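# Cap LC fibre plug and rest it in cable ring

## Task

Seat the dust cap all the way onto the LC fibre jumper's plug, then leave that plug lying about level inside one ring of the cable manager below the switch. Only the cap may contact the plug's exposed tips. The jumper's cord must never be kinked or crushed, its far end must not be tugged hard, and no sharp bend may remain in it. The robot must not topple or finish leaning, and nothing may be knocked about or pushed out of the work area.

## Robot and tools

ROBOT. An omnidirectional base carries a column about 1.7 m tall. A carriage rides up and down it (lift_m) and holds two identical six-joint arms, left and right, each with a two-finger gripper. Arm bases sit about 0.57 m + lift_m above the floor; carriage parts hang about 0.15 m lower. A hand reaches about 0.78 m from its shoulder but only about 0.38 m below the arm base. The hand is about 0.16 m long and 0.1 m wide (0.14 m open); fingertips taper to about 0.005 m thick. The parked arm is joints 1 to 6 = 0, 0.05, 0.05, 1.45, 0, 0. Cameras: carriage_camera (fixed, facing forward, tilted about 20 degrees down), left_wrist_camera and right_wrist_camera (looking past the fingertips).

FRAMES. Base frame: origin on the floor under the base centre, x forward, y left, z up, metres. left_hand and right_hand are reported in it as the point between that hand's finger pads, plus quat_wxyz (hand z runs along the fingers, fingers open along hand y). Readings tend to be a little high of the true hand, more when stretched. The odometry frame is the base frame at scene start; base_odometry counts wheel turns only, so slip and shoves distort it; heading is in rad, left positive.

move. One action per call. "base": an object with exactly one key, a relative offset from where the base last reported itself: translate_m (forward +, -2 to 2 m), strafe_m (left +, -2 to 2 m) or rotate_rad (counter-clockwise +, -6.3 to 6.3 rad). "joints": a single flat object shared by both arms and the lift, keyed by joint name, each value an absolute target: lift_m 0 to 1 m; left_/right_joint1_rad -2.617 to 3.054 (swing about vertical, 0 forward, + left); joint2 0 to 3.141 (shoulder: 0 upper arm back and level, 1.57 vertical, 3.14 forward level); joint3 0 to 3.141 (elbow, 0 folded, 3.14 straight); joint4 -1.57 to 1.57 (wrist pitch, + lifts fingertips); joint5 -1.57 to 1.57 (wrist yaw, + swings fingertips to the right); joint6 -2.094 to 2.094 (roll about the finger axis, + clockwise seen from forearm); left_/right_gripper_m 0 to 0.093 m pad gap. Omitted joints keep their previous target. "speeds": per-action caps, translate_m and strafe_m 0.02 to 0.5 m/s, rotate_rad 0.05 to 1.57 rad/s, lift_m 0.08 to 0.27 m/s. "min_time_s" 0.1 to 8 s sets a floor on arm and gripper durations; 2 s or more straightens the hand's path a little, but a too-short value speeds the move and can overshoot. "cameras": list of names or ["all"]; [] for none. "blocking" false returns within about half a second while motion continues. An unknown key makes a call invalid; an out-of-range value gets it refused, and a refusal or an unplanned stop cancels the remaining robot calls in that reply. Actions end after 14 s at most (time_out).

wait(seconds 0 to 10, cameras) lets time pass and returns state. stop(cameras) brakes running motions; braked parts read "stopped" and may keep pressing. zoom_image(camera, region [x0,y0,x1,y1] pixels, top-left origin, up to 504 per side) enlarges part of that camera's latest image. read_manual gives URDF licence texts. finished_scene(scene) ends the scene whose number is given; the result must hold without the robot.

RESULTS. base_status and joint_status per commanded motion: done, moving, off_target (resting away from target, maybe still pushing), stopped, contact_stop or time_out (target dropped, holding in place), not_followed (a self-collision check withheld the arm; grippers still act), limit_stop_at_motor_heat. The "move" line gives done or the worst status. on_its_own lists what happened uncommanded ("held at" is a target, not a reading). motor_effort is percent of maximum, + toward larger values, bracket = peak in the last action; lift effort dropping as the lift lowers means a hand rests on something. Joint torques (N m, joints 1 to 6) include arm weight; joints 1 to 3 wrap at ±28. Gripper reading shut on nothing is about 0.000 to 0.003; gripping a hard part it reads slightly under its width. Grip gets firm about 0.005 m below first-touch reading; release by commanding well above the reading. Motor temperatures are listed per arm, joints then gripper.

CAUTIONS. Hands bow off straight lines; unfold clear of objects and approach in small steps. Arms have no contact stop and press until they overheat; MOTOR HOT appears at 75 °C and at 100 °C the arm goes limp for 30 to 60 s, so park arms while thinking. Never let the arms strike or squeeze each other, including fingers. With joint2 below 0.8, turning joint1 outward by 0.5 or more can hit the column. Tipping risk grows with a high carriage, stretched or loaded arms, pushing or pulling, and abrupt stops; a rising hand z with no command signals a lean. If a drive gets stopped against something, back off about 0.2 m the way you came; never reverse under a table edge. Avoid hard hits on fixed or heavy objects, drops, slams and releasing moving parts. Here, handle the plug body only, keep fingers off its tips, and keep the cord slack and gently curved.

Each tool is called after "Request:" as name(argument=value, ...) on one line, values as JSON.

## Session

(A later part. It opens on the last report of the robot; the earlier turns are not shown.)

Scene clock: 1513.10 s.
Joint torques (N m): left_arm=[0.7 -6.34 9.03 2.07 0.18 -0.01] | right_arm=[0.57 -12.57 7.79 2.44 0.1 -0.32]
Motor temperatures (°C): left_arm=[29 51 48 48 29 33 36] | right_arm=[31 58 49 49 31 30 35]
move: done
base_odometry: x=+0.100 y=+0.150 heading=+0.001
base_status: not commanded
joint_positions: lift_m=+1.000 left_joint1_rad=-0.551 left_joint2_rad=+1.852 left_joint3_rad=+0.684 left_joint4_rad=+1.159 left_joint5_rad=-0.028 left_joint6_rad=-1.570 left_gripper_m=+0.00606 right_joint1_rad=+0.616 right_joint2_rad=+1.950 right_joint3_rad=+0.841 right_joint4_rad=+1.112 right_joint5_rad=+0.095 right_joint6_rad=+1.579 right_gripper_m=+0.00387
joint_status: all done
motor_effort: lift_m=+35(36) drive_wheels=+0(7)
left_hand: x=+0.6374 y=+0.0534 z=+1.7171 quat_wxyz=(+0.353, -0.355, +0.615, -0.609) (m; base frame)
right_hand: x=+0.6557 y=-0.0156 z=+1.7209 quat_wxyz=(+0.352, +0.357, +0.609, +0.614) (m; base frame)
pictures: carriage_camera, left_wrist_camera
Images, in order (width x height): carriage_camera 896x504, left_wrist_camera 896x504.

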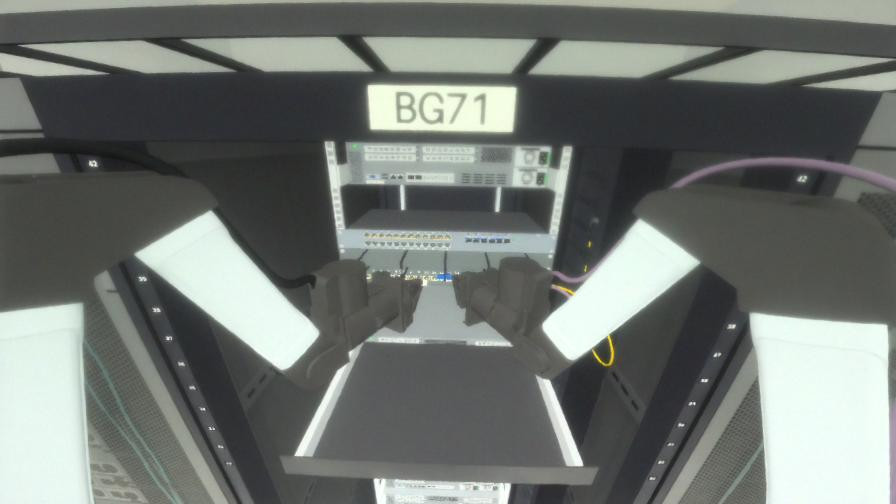

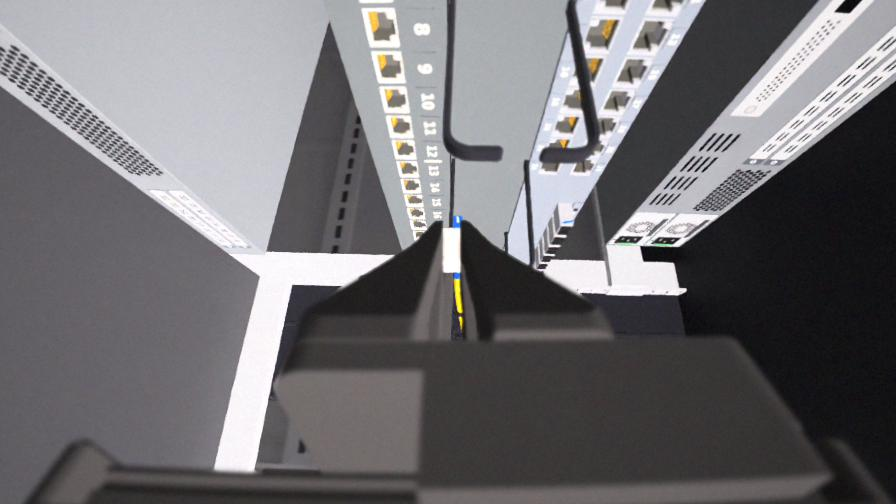

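Request:
move(joints={"left_joint1_rad": -0.512, "left_joint2_rad": 1.915, "left_joint3_rad": 0.796, "left_joint4_rad": 1.131, "left_joint5_rad": 0.018, "left_joint6_rad": -1.58}, min_time_s=2, cameras=["carriage_camera", "left_wrist_camera", "right_wrist_camera"])

Request:
zoom_image(camera="left_wrist_camera", region=[425, 190, 505, 320])

Request:
zoom_image(camera="carriage_camera", region=[410, 260, 470, 300])

Scene clock: 1541.77 s.
Joint torques (N m): left_arm=[0.7 -6.82 9.21 2.07 0.18 -0.02] | right_arm=[0.58 -12.6 7.77 2.44 0.1 -0.32]
Motor temperatures (°C): left_arm=[29 49 47 49 29 33 36] | right_arm=[31 58 49 49 31 30 35]
move: done
base_odometry: x=+0.100 y=+0.150 heading=+0.001
base_status: not commanded
joint_positions: lift_m=+1.000 left_joint1_rad=-0.520 left_joint2_rad=+1.900 left_joint3_rad=+0.764 left_joint4_rad=+1.137 left_joint5_rad=+0.004 left_joint6_rad=-1.570 left_gripper_m=+0.00606 right_joint1_rad=+0.616 right_joint2_rad=+1.950 right_joint3_rad=+0.841 right_joint4_rad=+1.112 right_joint5_rad=+0.095 right_joint6_rad=+1.579 right_gripper_m=+0.00387
joint_status: all done
motor_effort: lift_m=+35(36) drive_wheels=-1(6)
left_hand: x=+0.6582 y=+0.0524 z=+1.7204 quat_wxyz=(+0.354, -0.353, +0.613, -0.612) (m; base frame)
right_hand: x=+0.6557 y=-0.0156 z=+1.7209 quat_wxyz=(+0.352, +0.357, +0.609, +0.614) (m; base frame)
pictures: carriage_camera, left_wrist_camera, right_wrist_camera
Images, in order (width x height): carriage_camera 896x504, left_wrist_camera 896x504, right_wrist_camera 896x504.

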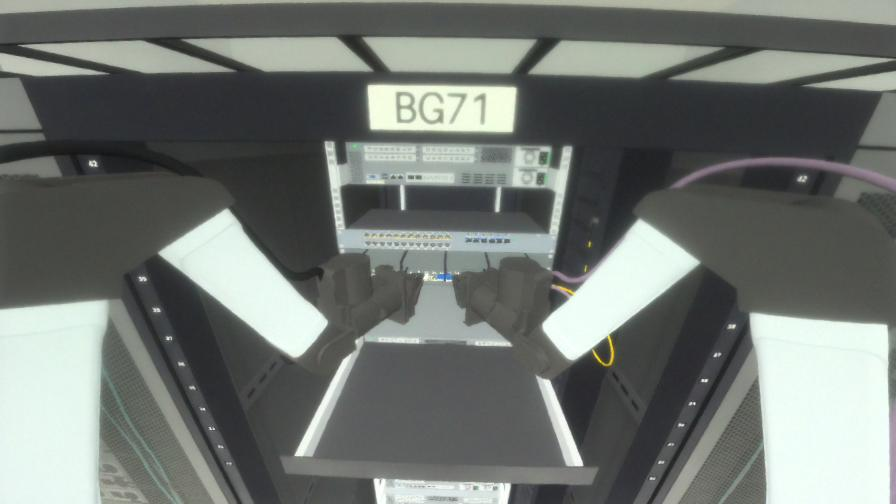

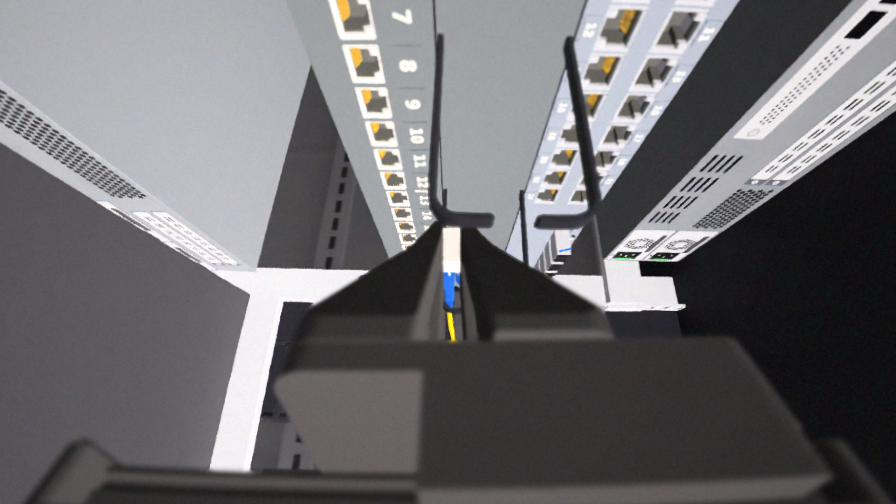

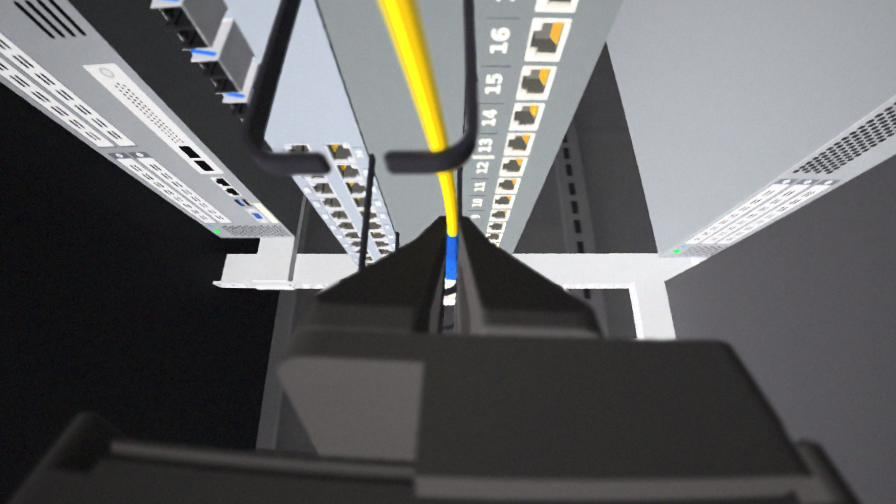

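Scaled by 3.877 from the camera's 896x504 image, which has a finer 1280x720 frame.

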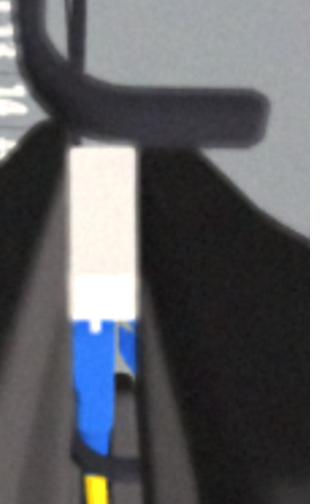

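Scaled by 8.400 from the camera's 896x504 image, which has a finer 1280x720 frame.

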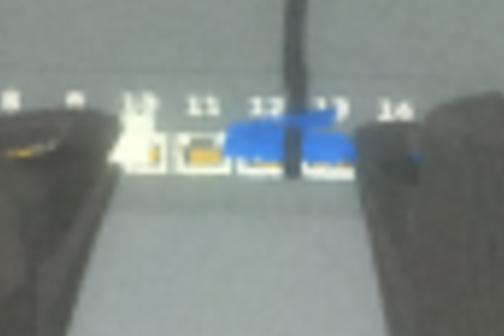

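Request:
move(joints={"left_joint1_rad": -0.549, "left_joint2_rad": 1.928, "left_joint3_rad": 0.813, "left_joint4_rad": 1.127, "left_joint5_rad": -0.030, "left_joint6_rad": -1.58}, min_time_s=2, cameras=["carriage_camera", "left_wrist_camera", "right_wrist_camera"])

Request:
zoom_image(camera="left_wrist_camera", region=[425, 210, 505, 320])

Request:
zoom_image(camera="carriage_camera", region=[410, 260, 470, 300])

Request:
zoom_image(camera="right_wrist_camera", region=[400, 200, 500, 340])

Scene clock: 1588.47 s.
Joint torques (N m): left_arm=[-0.64 -6.95 9.25 2.07 -0.07 0] | right_arm=[0.59 -12.57 7.77 2.44 0.1 -0.32]
Motor temperatures (°C): left_arm=[29 50 51 50 29 33 36] | right_arm=[31 59 49 50 31 30 35]
move: done
base_odometry: x=+0.100 y=+0.150 heading=+0.001
base_status: not commanded
joint_positions: lift_m=+1.000 left_joint1_rad=-0.541 left_joint2_rad=+1.913 left_joint3_rad=+0.781 left_joint4_rad=+1.133 left_joint5_rad=-0.016 left_joint6_rad=-1.570 left_gripper_m=+0.00606 right_joint1_rad=+0.616 right_joint2_rad=+1.950 right_joint3_rad=+0.841 right_joint4_rad=+1.112 right_joint5_rad=+0.095 right_joint6_rad=+1.579 right_gripper_m=+0.00387
joint_status: all done
motor_effort: lift_m=+35(36) drive_wheels=+1(5)
left_hand: x=+0.6582 y=+0.0443 z=+1.7200 quat_wxyz=(+0.354, -0.353, +0.613, -0.613) (m; base frame)
right_hand: x=+0.6557 y=-0.0156 z=+1.7209 quat_wxyz=(+0.352, +0.357, +0.609, +0.614) (m; base frame)
pictures: carriage_camera, left_wrist_camera, right_wrist_camera
Images, in order (width x height): carriage_camera 896x504, left_wrist_camera 896x504, right_wrist_camera 896x504.

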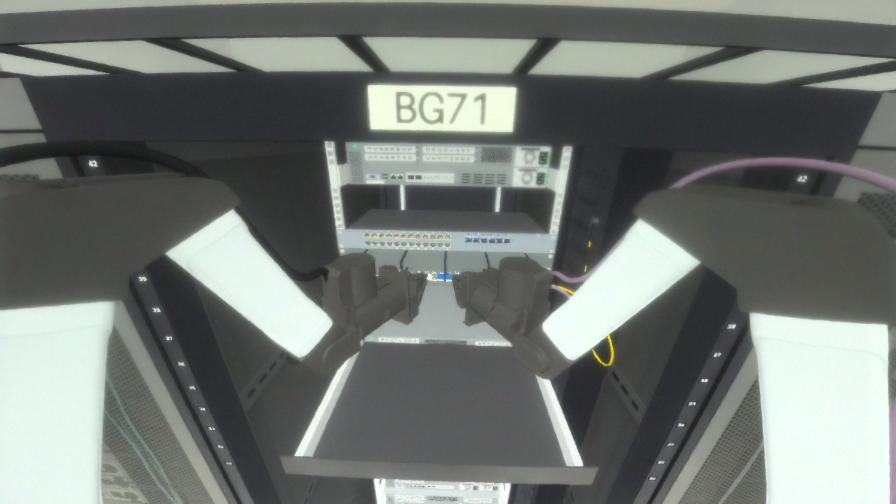

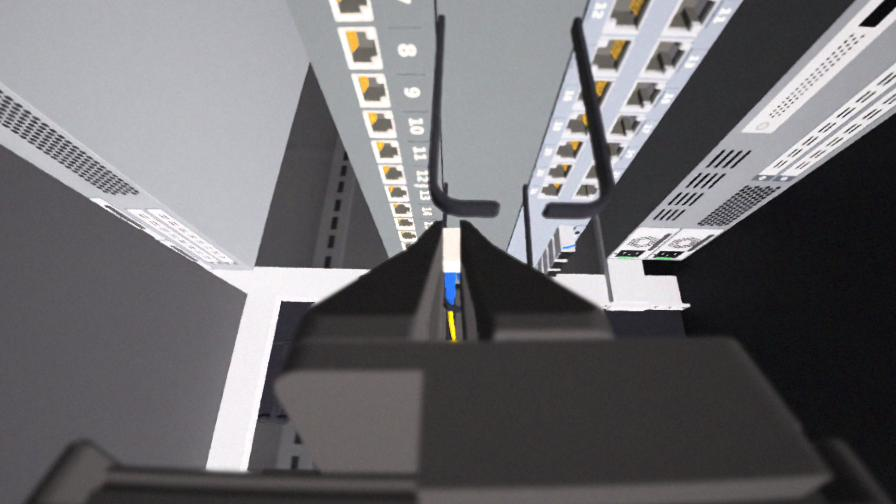

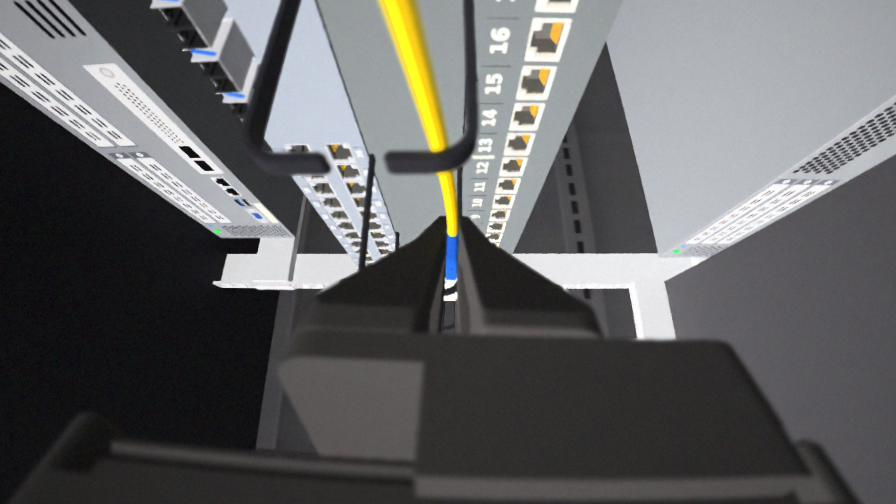

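Scaled by 4.582 from the camera's 896x504 image, which has a finer 1280x720 frame.

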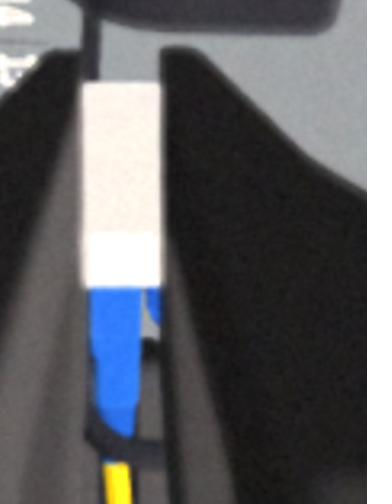

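Scaled by 8.400 from the camera's 896x504 image, which has a finer 1280x720 frame.

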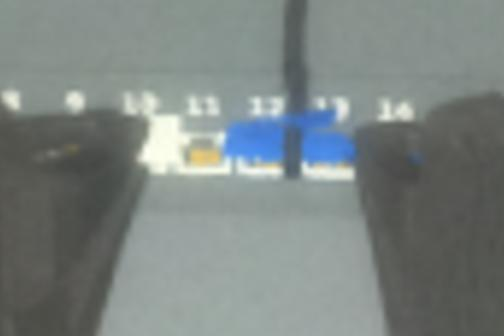

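Scaled by 3.600 from the camera's 896x504 image, which has a finer 1280x720 frame.

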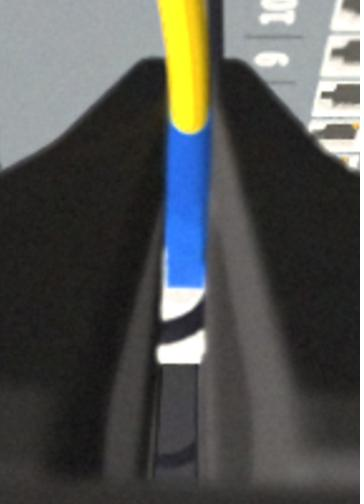

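Request:
move(joints={"left_joint1_rad": -0.5595, "left_joint2_rad": 1.9345, "left_joint3_rad": 0.821, "left_joint4_rad": 1.125, "left_joint5_rad": -0.0405, "left_joint6_rad": -1.58}, min_time_s=1.5, cameras=["carriage_camera", "left_wrist_camera", "right_wrist_camera"])

Request:
zoom_image(camera="left_wrist_camera", region=[425, 210, 505, 320])

Request:
zoom_image(camera="carriage_camera", region=[410, 260, 470, 300])

Request:
zoom_image(camera="right_wrist_camera", region=[400, 200, 500, 340])

Scene clock: 1608.97 s.
Joint torques (N m): left_arm=[-0.64 -6.97 9.31 2.07 -0.07 -0.01] | right_arm=[0.59 -12.57 7.79 2.44 0.1 -0.32]
Motor temperatures (°C): left_arm=[29 48 51 49 29 33 36] | right_arm=[31 59 49 50 31 30 36]
move: done
base_odometry: x=+0.100 y=+0.150 heading=+0.001
base_status: not commanded
joint_positions: lift_m=+1.000 left_joint1_rad=-0.551 left_joint2_rad=+1.919 left_joint3_rad=+0.788 left_joint4_rad=+1.131 left_joint5_rad=-0.027 left_joint6_rad=-1.570 left_gripper_m=+0.00606 right_joint1_rad=+0.616 right_joint2_rad=+1.950 right_joint3_rad=+0.841 right_joint4_rad=+1.112 right_joint5_rad=+0.096 right_joint6_rad=+1.579 right_gripper_m=+0.00387
joint_status: all done
motor_effort: lift_m=+35(36) drive_wheels=-4(8)
left_hand: x=+0.6577 y=+0.0403 z=+1.7195 quat_wxyz=(+0.354, -0.353, +0.613, -0.612) (m; base frame)
right_hand: x=+0.6557 y=-0.0157 z=+1.7209 quat_wxyz=(+0.352, +0.357, +0.609, +0.614) (m; base frame)
pictures: carriage_camera, left_wrist_camera, right_wrist_camera
Images, in order (width x height): carriage_camera 896x504, left_wrist_camera 896x504, right_wrist_camera 896x504.

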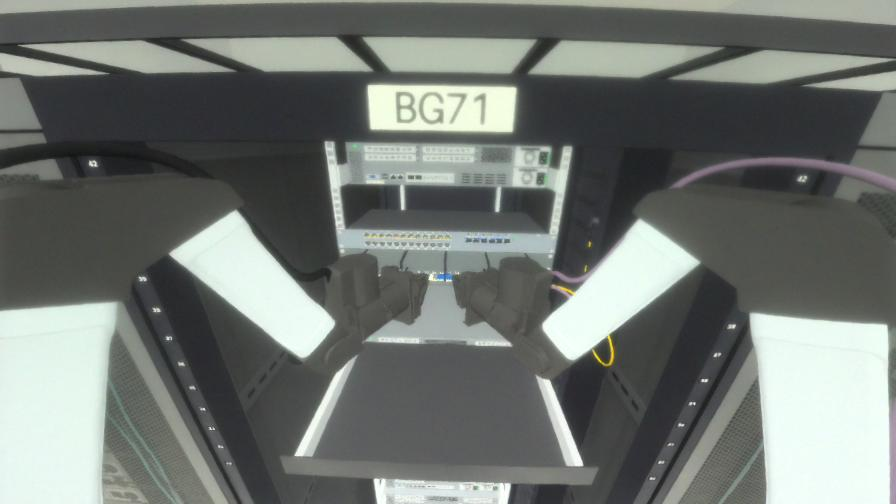

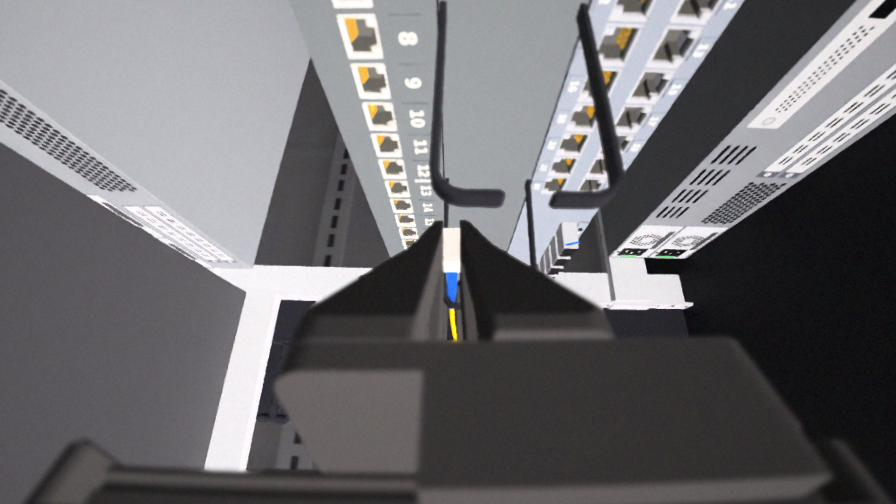

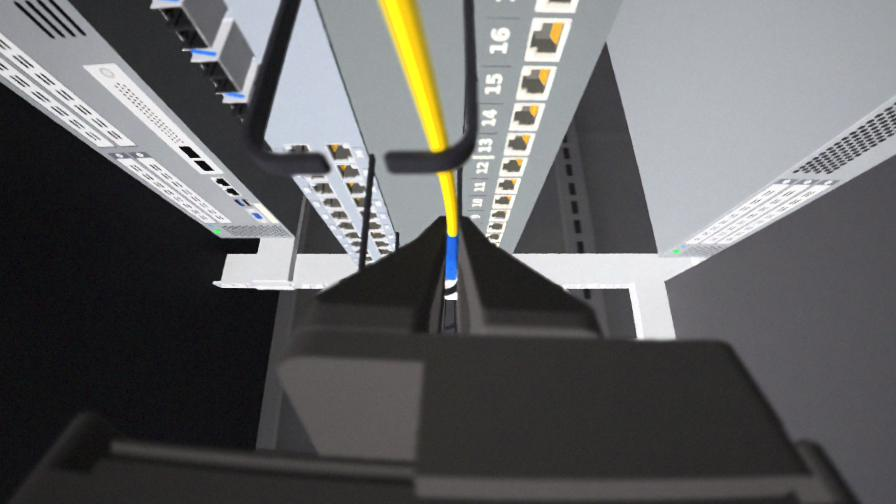

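Scaled by 4.582 from the camera's 896x504 image, which has a finer 1280x720 frame.

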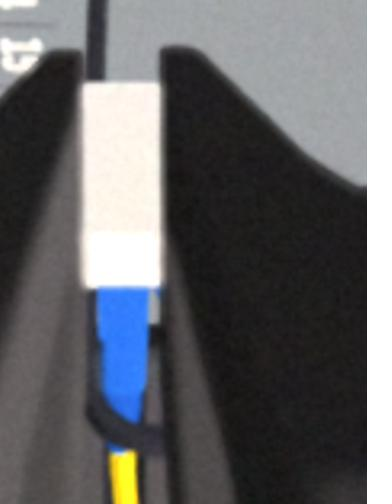

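Scaled by 8.400 from the camera's 896x504 image, which has a finer 1280x720 frame.

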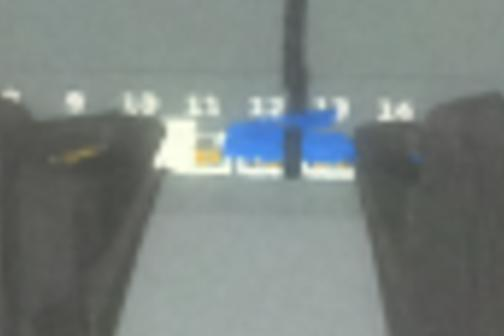

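Scaled by 3.600 from the camera's 896x504 image, which has a finer 1280x720 frame.

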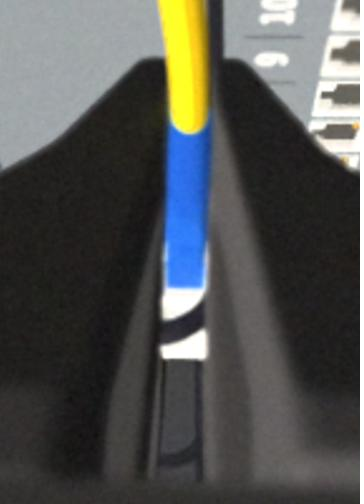

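Request:
move(joints={"left_joint1_rad": -0.5645, "left_joint2_rad": 1.9375, "left_joint3_rad": 0.825, "left_joint4_rad": 1.124, "left_joint5_rad": -0.0455, "left_joint6_rad": -1.58}, min_time_s=1, cameras=["carriage_camera", "left_wrist_camera", "right_wrist_camera"])

Request:
zoom_image(camera="left_wrist_camera", region=[425, 210, 505, 320])

Request:
zoom_image(camera="carriage_camera", region=[410, 260, 470, 300])

Request:
zoom_image(camera="right_wrist_camera", region=[400, 200, 500, 340])

Scene clock: 1622.20 s.
Joint torques (N m): left_arm=[-0.61 -6.65 9.65 2.07 -0.07 -0.01] | right_arm=[0.59 -12.57 7.77 2.44 0.1 -0.32]
Motor temperatures (°C): left_arm=[29 48 52 49 29 33 36] | right_arm=[31 59 49 50 31 30 36]
move: done
base_odometry: x=+0.100 y=+0.150 heading=+0.001
base_status: not commanded
joint_positions: lift_m=+1.000 left_joint1_rad=-0.556 left_joint2_rad=+1.919 left_joint3_rad=+0.788 left_joint4_rad=+1.130 left_joint5_rad=-0.032 left_joint6_rad=-1.570 left_gripper_m=+0.00606 right_joint1_rad=+0.616 right_joint2_rad=+1.950 right_joint3_rad=+0.841 right_joint4_rad=+1.112 right_joint5_rad=+0.096 right_joint6_rad=+1.579 right_gripper_m=+0.00387
joint_status: all done
motor_effort: lift_m=+35(36) drive_wheels=-2(6)
left_hand: x=+0.6568 y=+0.0389 z=+1.7192 quat_wxyz=(+0.354, -0.353, +0.613, -0.612) (m; base frame)
right_hand: x=+0.6557 y=-0.0157 z=+1.7209 quat_wxyz=(+0.352, +0.357, +0.609, +0.614) (m; base frame)
pictures: carriage_camera, left_wrist_camera, right_wrist_camera
Images, in order (width x height): carriage_camera 896x504, left_wrist_camera 896x504, right_wrist_camera 896x504.

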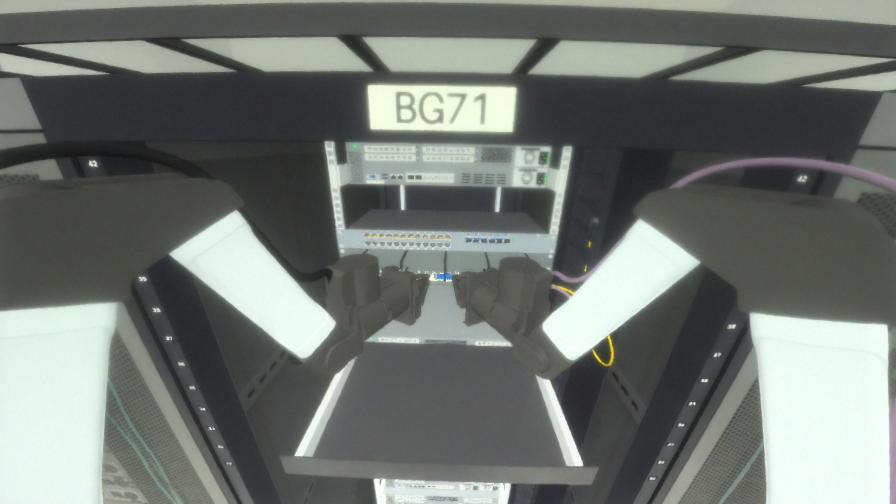

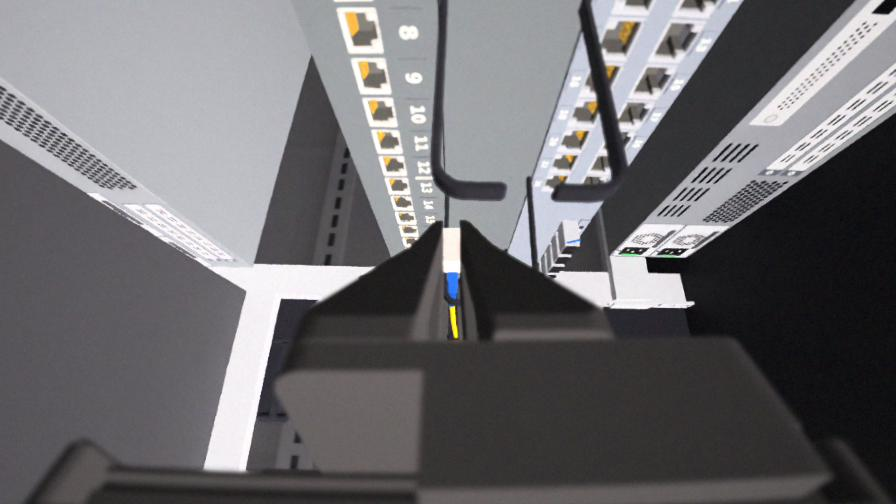

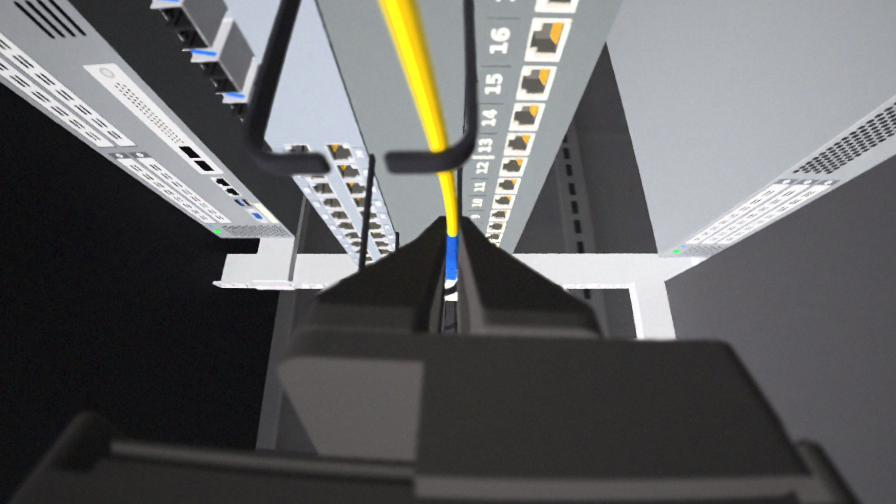

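Scaled by 4.582 from the camera's 896x504 image, which has a finer 1280x720 frame.

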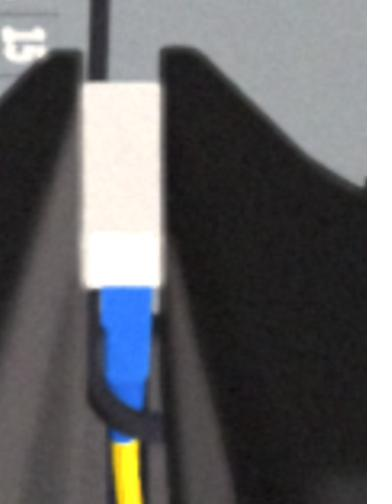

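Scaled by 8.400 from the camera's 896x504 image, which has a finer 1280x720 frame.

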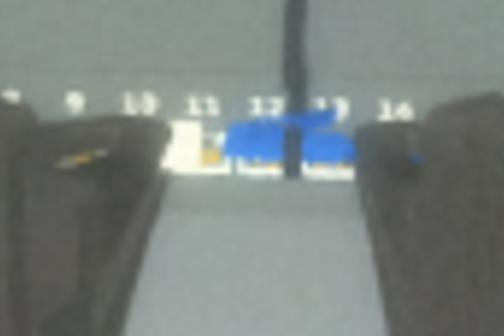

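Scaled by 3.600 from the camera's 896x504 image, which has a finer 1280x720 frame.

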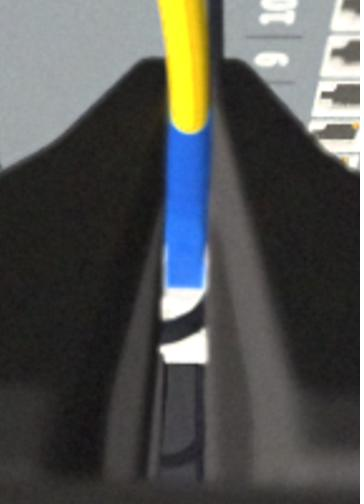

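Request:
move(joints={"left_joint1_rad": -0.5635, "left_joint2_rad": 1.942, "left_joint3_rad": 0.836, "left_joint4_rad": 1.121, "left_joint5_rad": -0.0445, "left_joint6_rad": -1.58}, min_time_s=1, cameras=["left_wrist_camera"])

Request:
zoom_image(camera="left_wrist_camera", region=[425, 210, 505, 320])

Scene clock: 1632.57 s.
Joint torques (N m): left_arm=[-0.51 -7.06 9.31 2.07 -0.06 -0.01] | right_arm=[0.57 -12.59 7.79 2.44 0.1 -0.32]
Motor temperatures (°C): left_arm=[29 48 52 48 29 33 36] | right_arm=[31 59 49 50 31 30 36]
move: done
base_odometry: x=+0.100 y=+0.150 heading=+0.001
base_status: not commanded
joint_positions: lift_m=+1.000 left_joint1_rad=-0.556 left_joint2_rad=+1.927 left_joint3_rad=+0.803 left_joint4_rad=+1.127 left_joint5_rad=-0.032 left_joint6_rad=-1.570 left_gripper_m=+0.00606 right_joint1_rad=+0.616 right_joint2_rad=+1.950 right_joint3_rad=+0.841 right_joint4_rad=+1.112 right_joint5_rad=+0.096 right_joint6_rad=+1.579 right_gripper_m=+0.00387
joint_status: all done
motor_effort: lift_m=+35(36) drive_wheels=-1(5)
left_hand: x=+0.6598 y=+0.0371 z=+1.7208 quat_wxyz=(+0.354, -0.352, +0.612, -0.613) (m; base frame)
right_hand: x=+0.6557 y=-0.0157 z=+1.7209 quat_wxyz=(+0.352, +0.357, +0.609, +0.614) (m; base frame)
pictures: left_wrist_camera
Images, in order (width x height): left_wrist_camera 896x504.

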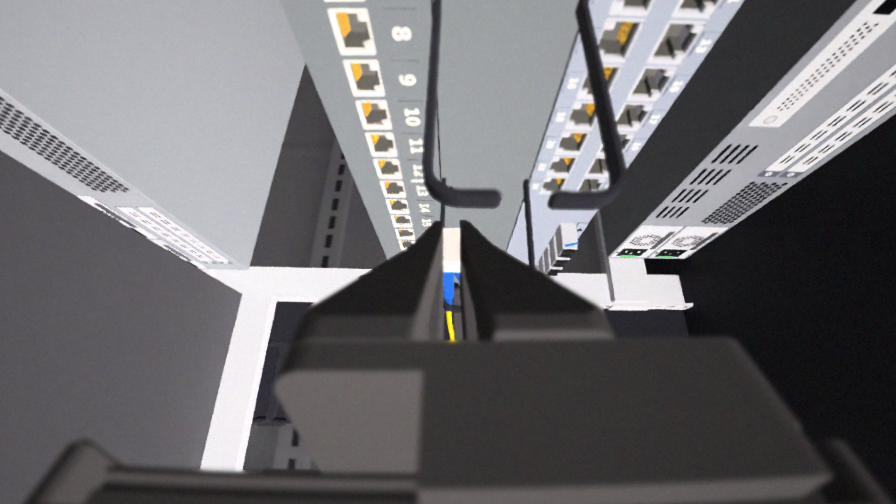

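Scaled by 4.582 from the camera's 896x504 image, which has a finer 1280x720 frame.

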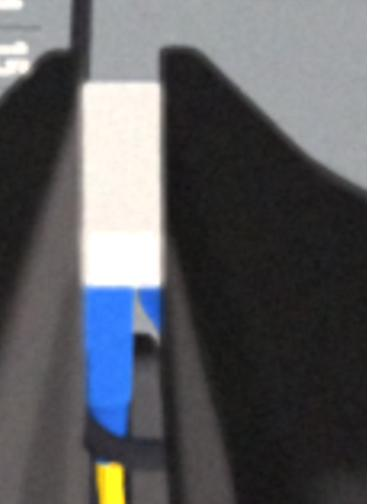

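Request:
move(cameras=["carriage_camera", "right_wrist_camera"])

Request:
zoom_image(camera="carriage_camera", region=[420, 265, 460, 295])

Request:
zoom_image(camera="right_wrist_camera", region=[425, 225, 475, 315])

Scene clock: 1650.30 s.
Joint torques (N m): left_arm=[-0.54 -7.05 9.29 2.07 -0.07 -0.02] | right_arm=[0.58 -12.59 7.76 2.44 0.09 -0.32]
Motor temperatures (°C): left_arm=[29 50 53 48 29 33 36] | right_arm=[31 60 49 51 31 30 36]
base_odometry: x=+0.100 y=+0.150 heading=+0.001
base_status: not commanded
joint_positions: lift_m=+1.000 left_joint1_rad=-0.556 left_joint2_rad=+1.927 left_joint3_rad=+0.803 left_joint4_rad=+1.127 left_joint5_rad=-0.032 left_joint6_rad=-1.570 left_gripper_m=+0.00606 right_joint1_rad=+0.616 right_joint2_rad=+1.950 right_joint3_rad=+0.841 right_joint4_rad=+1.112 right_joint5_rad=+0.096 right_joint6_rad=+1.579 right_gripper_m=+0.00387
joint_status: all done
motor_effort: lift_m=+35(36) drive_wheels=-3(5)
left_hand: x=+0.6598 y=+0.0371 z=+1.7208 quat_wxyz=(+0.354, -0.352, +0.612, -0.613) (m; base frame)
right_hand: x=+0.6557 y=-0.0157 z=+1.7209 quat_wxyz=(+0.352, +0.357, +0.609, +0.614) (m; base frame)
pictures: carriage_camera, right_wrist_camera
Images, in order (width x height): carriage_camera 896x504, right_wrist_camera 896x504.

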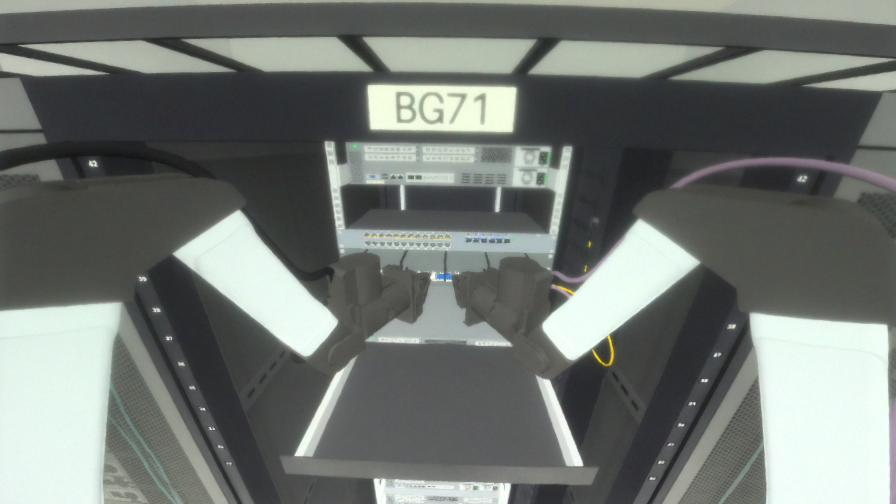

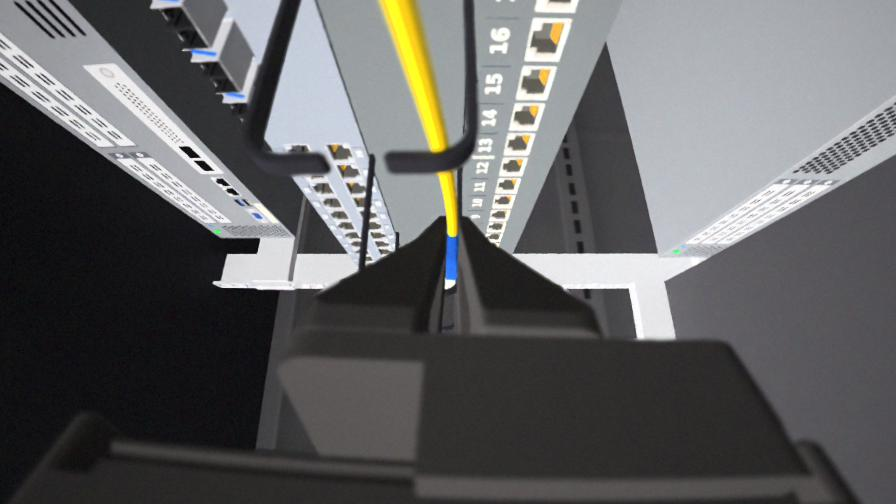

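Scaled by 12.600 from the camera's 896x504 image, which has a finer 1280x720 frame.

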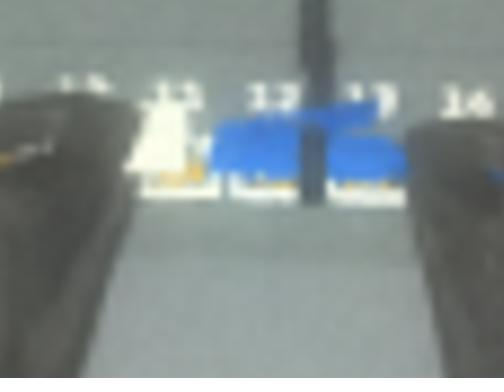

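Scaled by 5.600 from the camera's 896x504 image, which has a finer 1280x720 frame.

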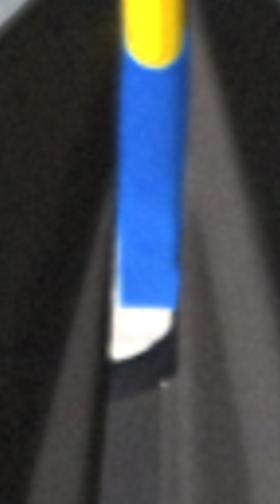

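Request:
move(joints={"left_joint1_rad": -0.567, "left_joint3_rad": 0.796, "left_joint5_rad": -0.0485}, min_time_s=1, cameras=["left_wrist_camera", "carriage_camera"])

Request:
zoom_image(camera="left_wrist_camera", region=[425, 210, 505, 320])

Request:
zoom_image(camera="carriage_camera", region=[420, 265, 460, 295])

Scene clock: 1663.03 s.
Joint torques (N m): left_arm=[-0.8 -7.05 5.81 2.07 -0.07 -0.02] | right_arm=[0.57 -12.57 7.77 2.44 0.1 -0.32]
Motor temperatures (°C): left_arm=[29 50 53 47 29 33 36] | right_arm=[31 60 49 51 31 30 36]
move: done
base_odometry: x=+0.100 y=+0.150 heading=+0.001
base_status: not commanded
joint_positions: lift_m=+1.000 left_joint1_rad=-0.556 left_joint2_rad=+1.927 left_joint3_rad=+0.803 left_joint4_rad=+1.127 left_joint5_rad=-0.035 left_joint6_rad=-1.570 left_gripper_m=+0.00606 right_joint1_rad=+0.616 right_joint2_rad=+1.950 right_joint3_rad=+0.841 right_joint4_rad=+1.112 right_joint5_rad=+0.096 right_joint6_rad=+1.579 right_gripper_m=+0.00387
joint_status: all done
motor_effort: lift_m=+35(36) drive_wheels=-5(7)
left_hand: x=+0.6600 y=+0.0374 z=+1.7208 quat_wxyz=(+0.355, -0.353, +0.611, -0.613) (m; base frame)
right_hand: x=+0.6557 y=-0.0157 z=+1.7209 quat_wxyz=(+0.352, +0.357, +0.609, +0.614) (m; base frame)
pictures: carriage_camera, left_wrist_camera
Images, in order (width x height): carriage_camera 896x504, left_wrist_camera 896x504.

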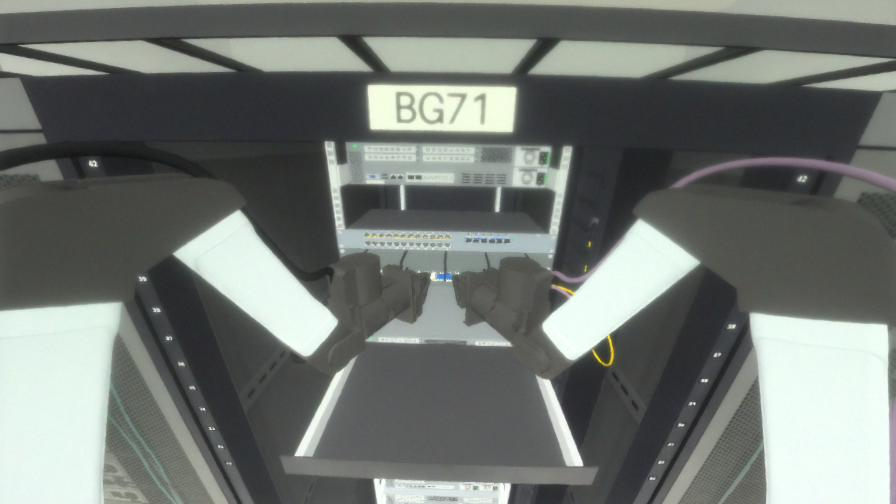

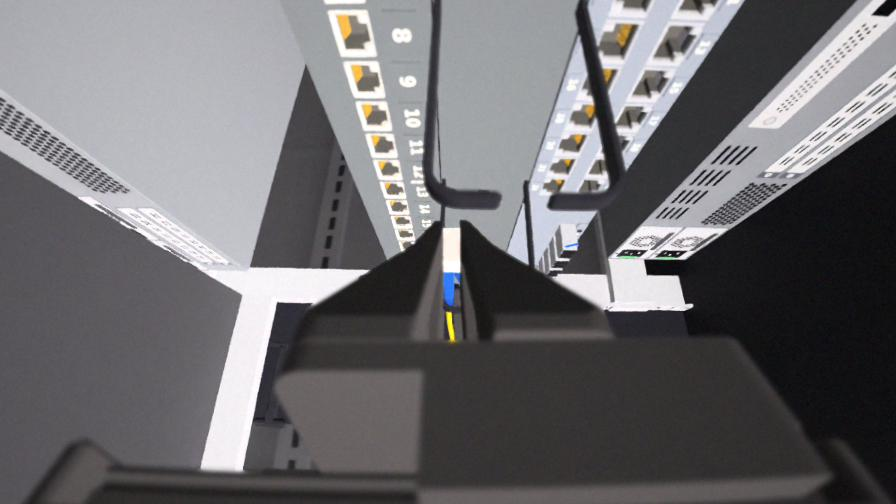

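Scaled by 4.582 from the camera's 896x504 image, which has a finer 1280x720 frame.

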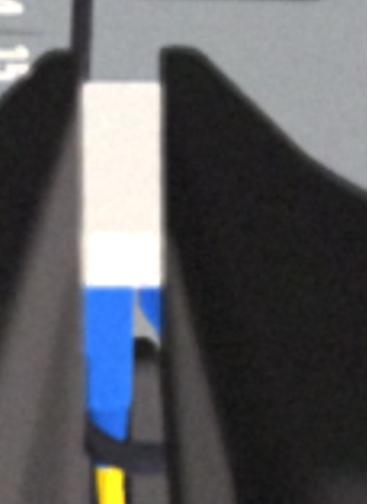

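Scaled by 12.600 from the camera's 896x504 image, which has a finer 1280x720 frame.

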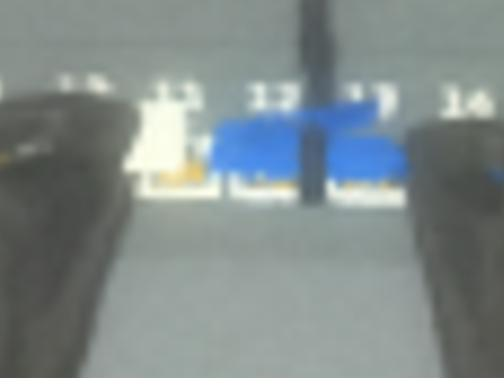

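Request:
move(joints={"left_joint3_rad": 0.782}, min_time_s=1, cameras=[])

Scene clock: 1673.70 s.
Joint torques (N m): left_arm=[-0.58 -7.02 5.15 2.09 -0.07 -0.01] | right_arm=[0.59 -12.57 7.76 2.44 0.1 -0.32]
Motor temperatures (°C): left_arm=[29 50 51 47 29 33 36] | right_arm=[31 60 49 51 31 30 36]
move: done
base_odometry: x=+0.100 y=+0.150 heading=+0.001
base_status: not commanded
joint_positions: lift_m=+1.000 left_joint1_rad=-0.559 left_joint2_rad=+1.927 left_joint3_rad=+0.796 left_joint4_rad=+1.126 left_joint5_rad=-0.035 left_joint6_rad=-1.570 left_gripper_m=+0.00606 right_joint1_rad=+0.616 right_joint2_rad=+1.950 right_joint3_rad=+0.841 right_joint4_rad=+1.112 right_joint5_rad=+0.096 right_joint6_rad=+1.579 right_gripper_m=+0.00387
joint_status: all done
motor_effort: lift_m=+35(36) drive_wheels=-3(7)
left_hand: x=+0.6582 y=+0.0370 z=+1.7176 quat_wxyz=(+0.353, -0.354, +0.614, -0.611) (m; base frame)
right_hand: x=+0.6557 y=-0.0157 z=+1.7209 quat_wxyz=(+0.352, +0.357, +0.609, +0.614) (m; base frame)
pictures: none
No camera images: "cameras" was empty.

Request:
move(joints={"left_joint4_rad": 1.15}, min_time_s=1, cameras=["left_wrist_camera", "carriage_camera", "right_wrist_camera"])

Request:
zoom_image(camera="left_wrist_camera", region=[425, 210, 505, 320])

Request:
zoom_image(camera="carriage_camera", region=[420, 265, 460, 295])

Request:
zoom_image(camera="right_wrist_camera", region=[425, 225, 475, 315])

Scene clock: 1680.83 s.
Joint torques (N m): left_arm=[-0.55 -7.01 5.16 2.32 -0.07 0] | right_arm=[0.59 -12.57 7.77 2.44 0.1 -0.32]
Motor temperatures (°C): left_arm=[29 51 50 47 29 33 36] | right_arm=[31 60 49 51 31 30 36]
move: done
base_odometry: x=+0.100 y=+0.150 heading=+0.001
base_status: not commanded
joint_positions: lift_m=+1.000 left_joint1_rad=-0.559 left_joint2_rad=+1.927 left_joint3_rad=+0.796 left_joint4_rad=+1.134 left_joint5_rad=-0.035 left_joint6_rad=-1.570 left_gripper_m=+0.00606 right_joint1_rad=+0.616 right_joint2_rad=+1.950 right_joint3_rad=+0.841 right_joint4_rad=+1.112 right_joint5_rad=+0.096 right_joint6_rad=+1.579 right_gripper_m=+0.00387
joint_status: all done
motor_effort: lift_m=+35(36) drive_wheels=-2(5)
left_hand: x=+0.6582 y=+0.0370 z=+1.7196 quat_wxyz=(+0.354, -0.353, +0.612, -0.613) (m; base frame)
right_hand: x=+0.6557 y=-0.0157 z=+1.7209 quat_wxyz=(+0.352, +0.357, +0.609, +0.614) (m; base frame)
pictures: carriage_camera, left_wrist_camera, right_wrist_camera
Images, in order (width x height): carriage_camera 896x504, left_wrist_camera 896x504, right_wrist_camera 896x504.

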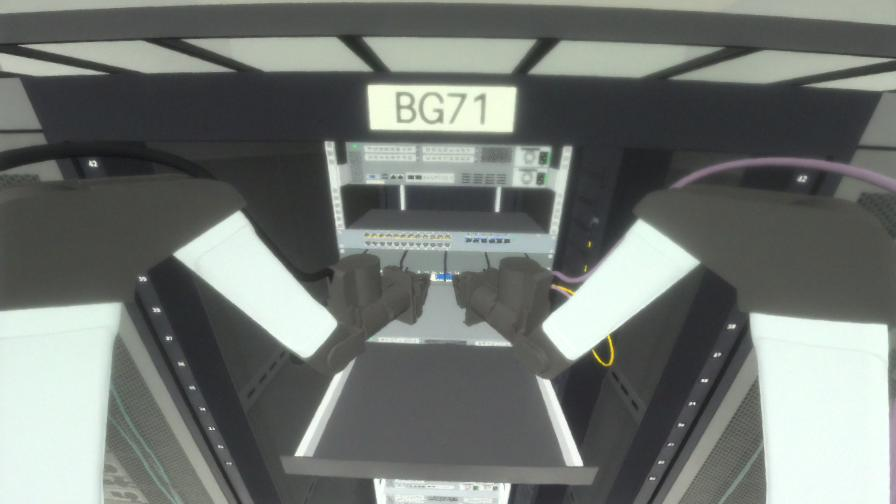

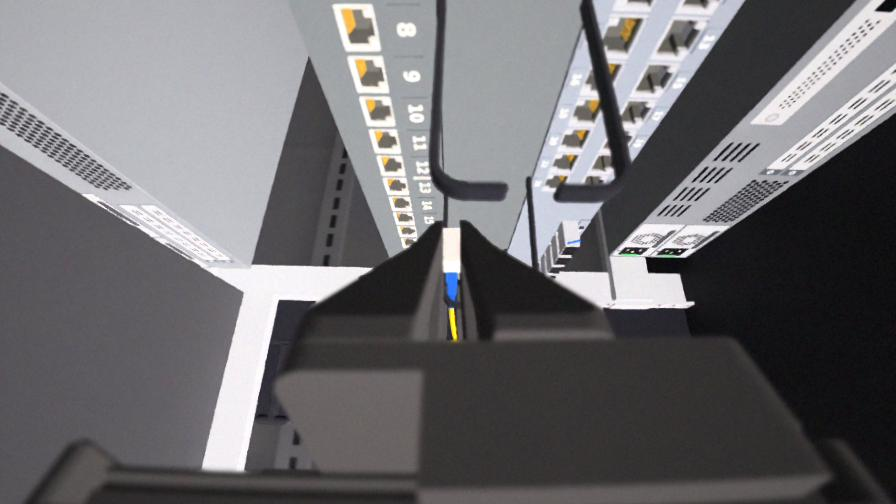

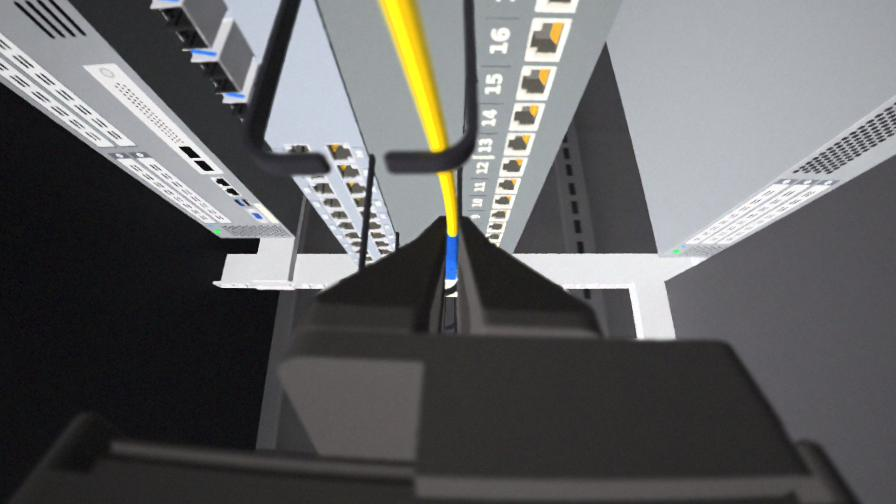

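Scaled by 4.582 from the camera's 896x504 image, which has a finer 1280x720 frame.

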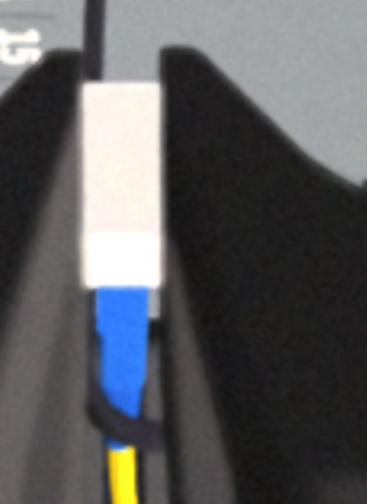

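Scaled by 12.600 from the camera's 896x504 image, which has a finer 1280x720 frame.

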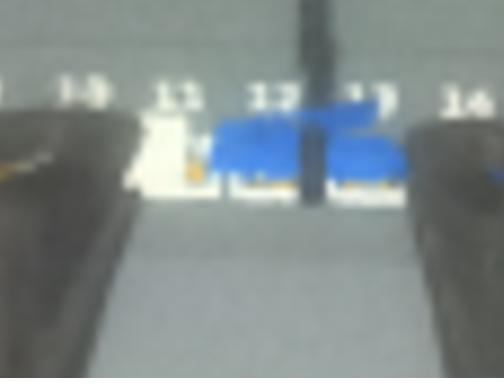

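Scaled by 5.600 from the camera's 896x504 image, which has a finer 1280x720 frame.

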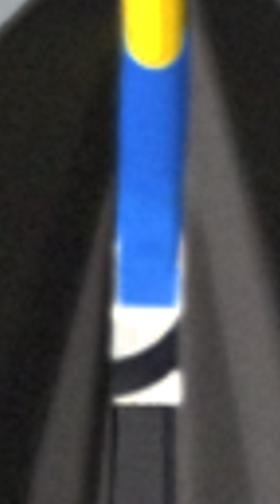

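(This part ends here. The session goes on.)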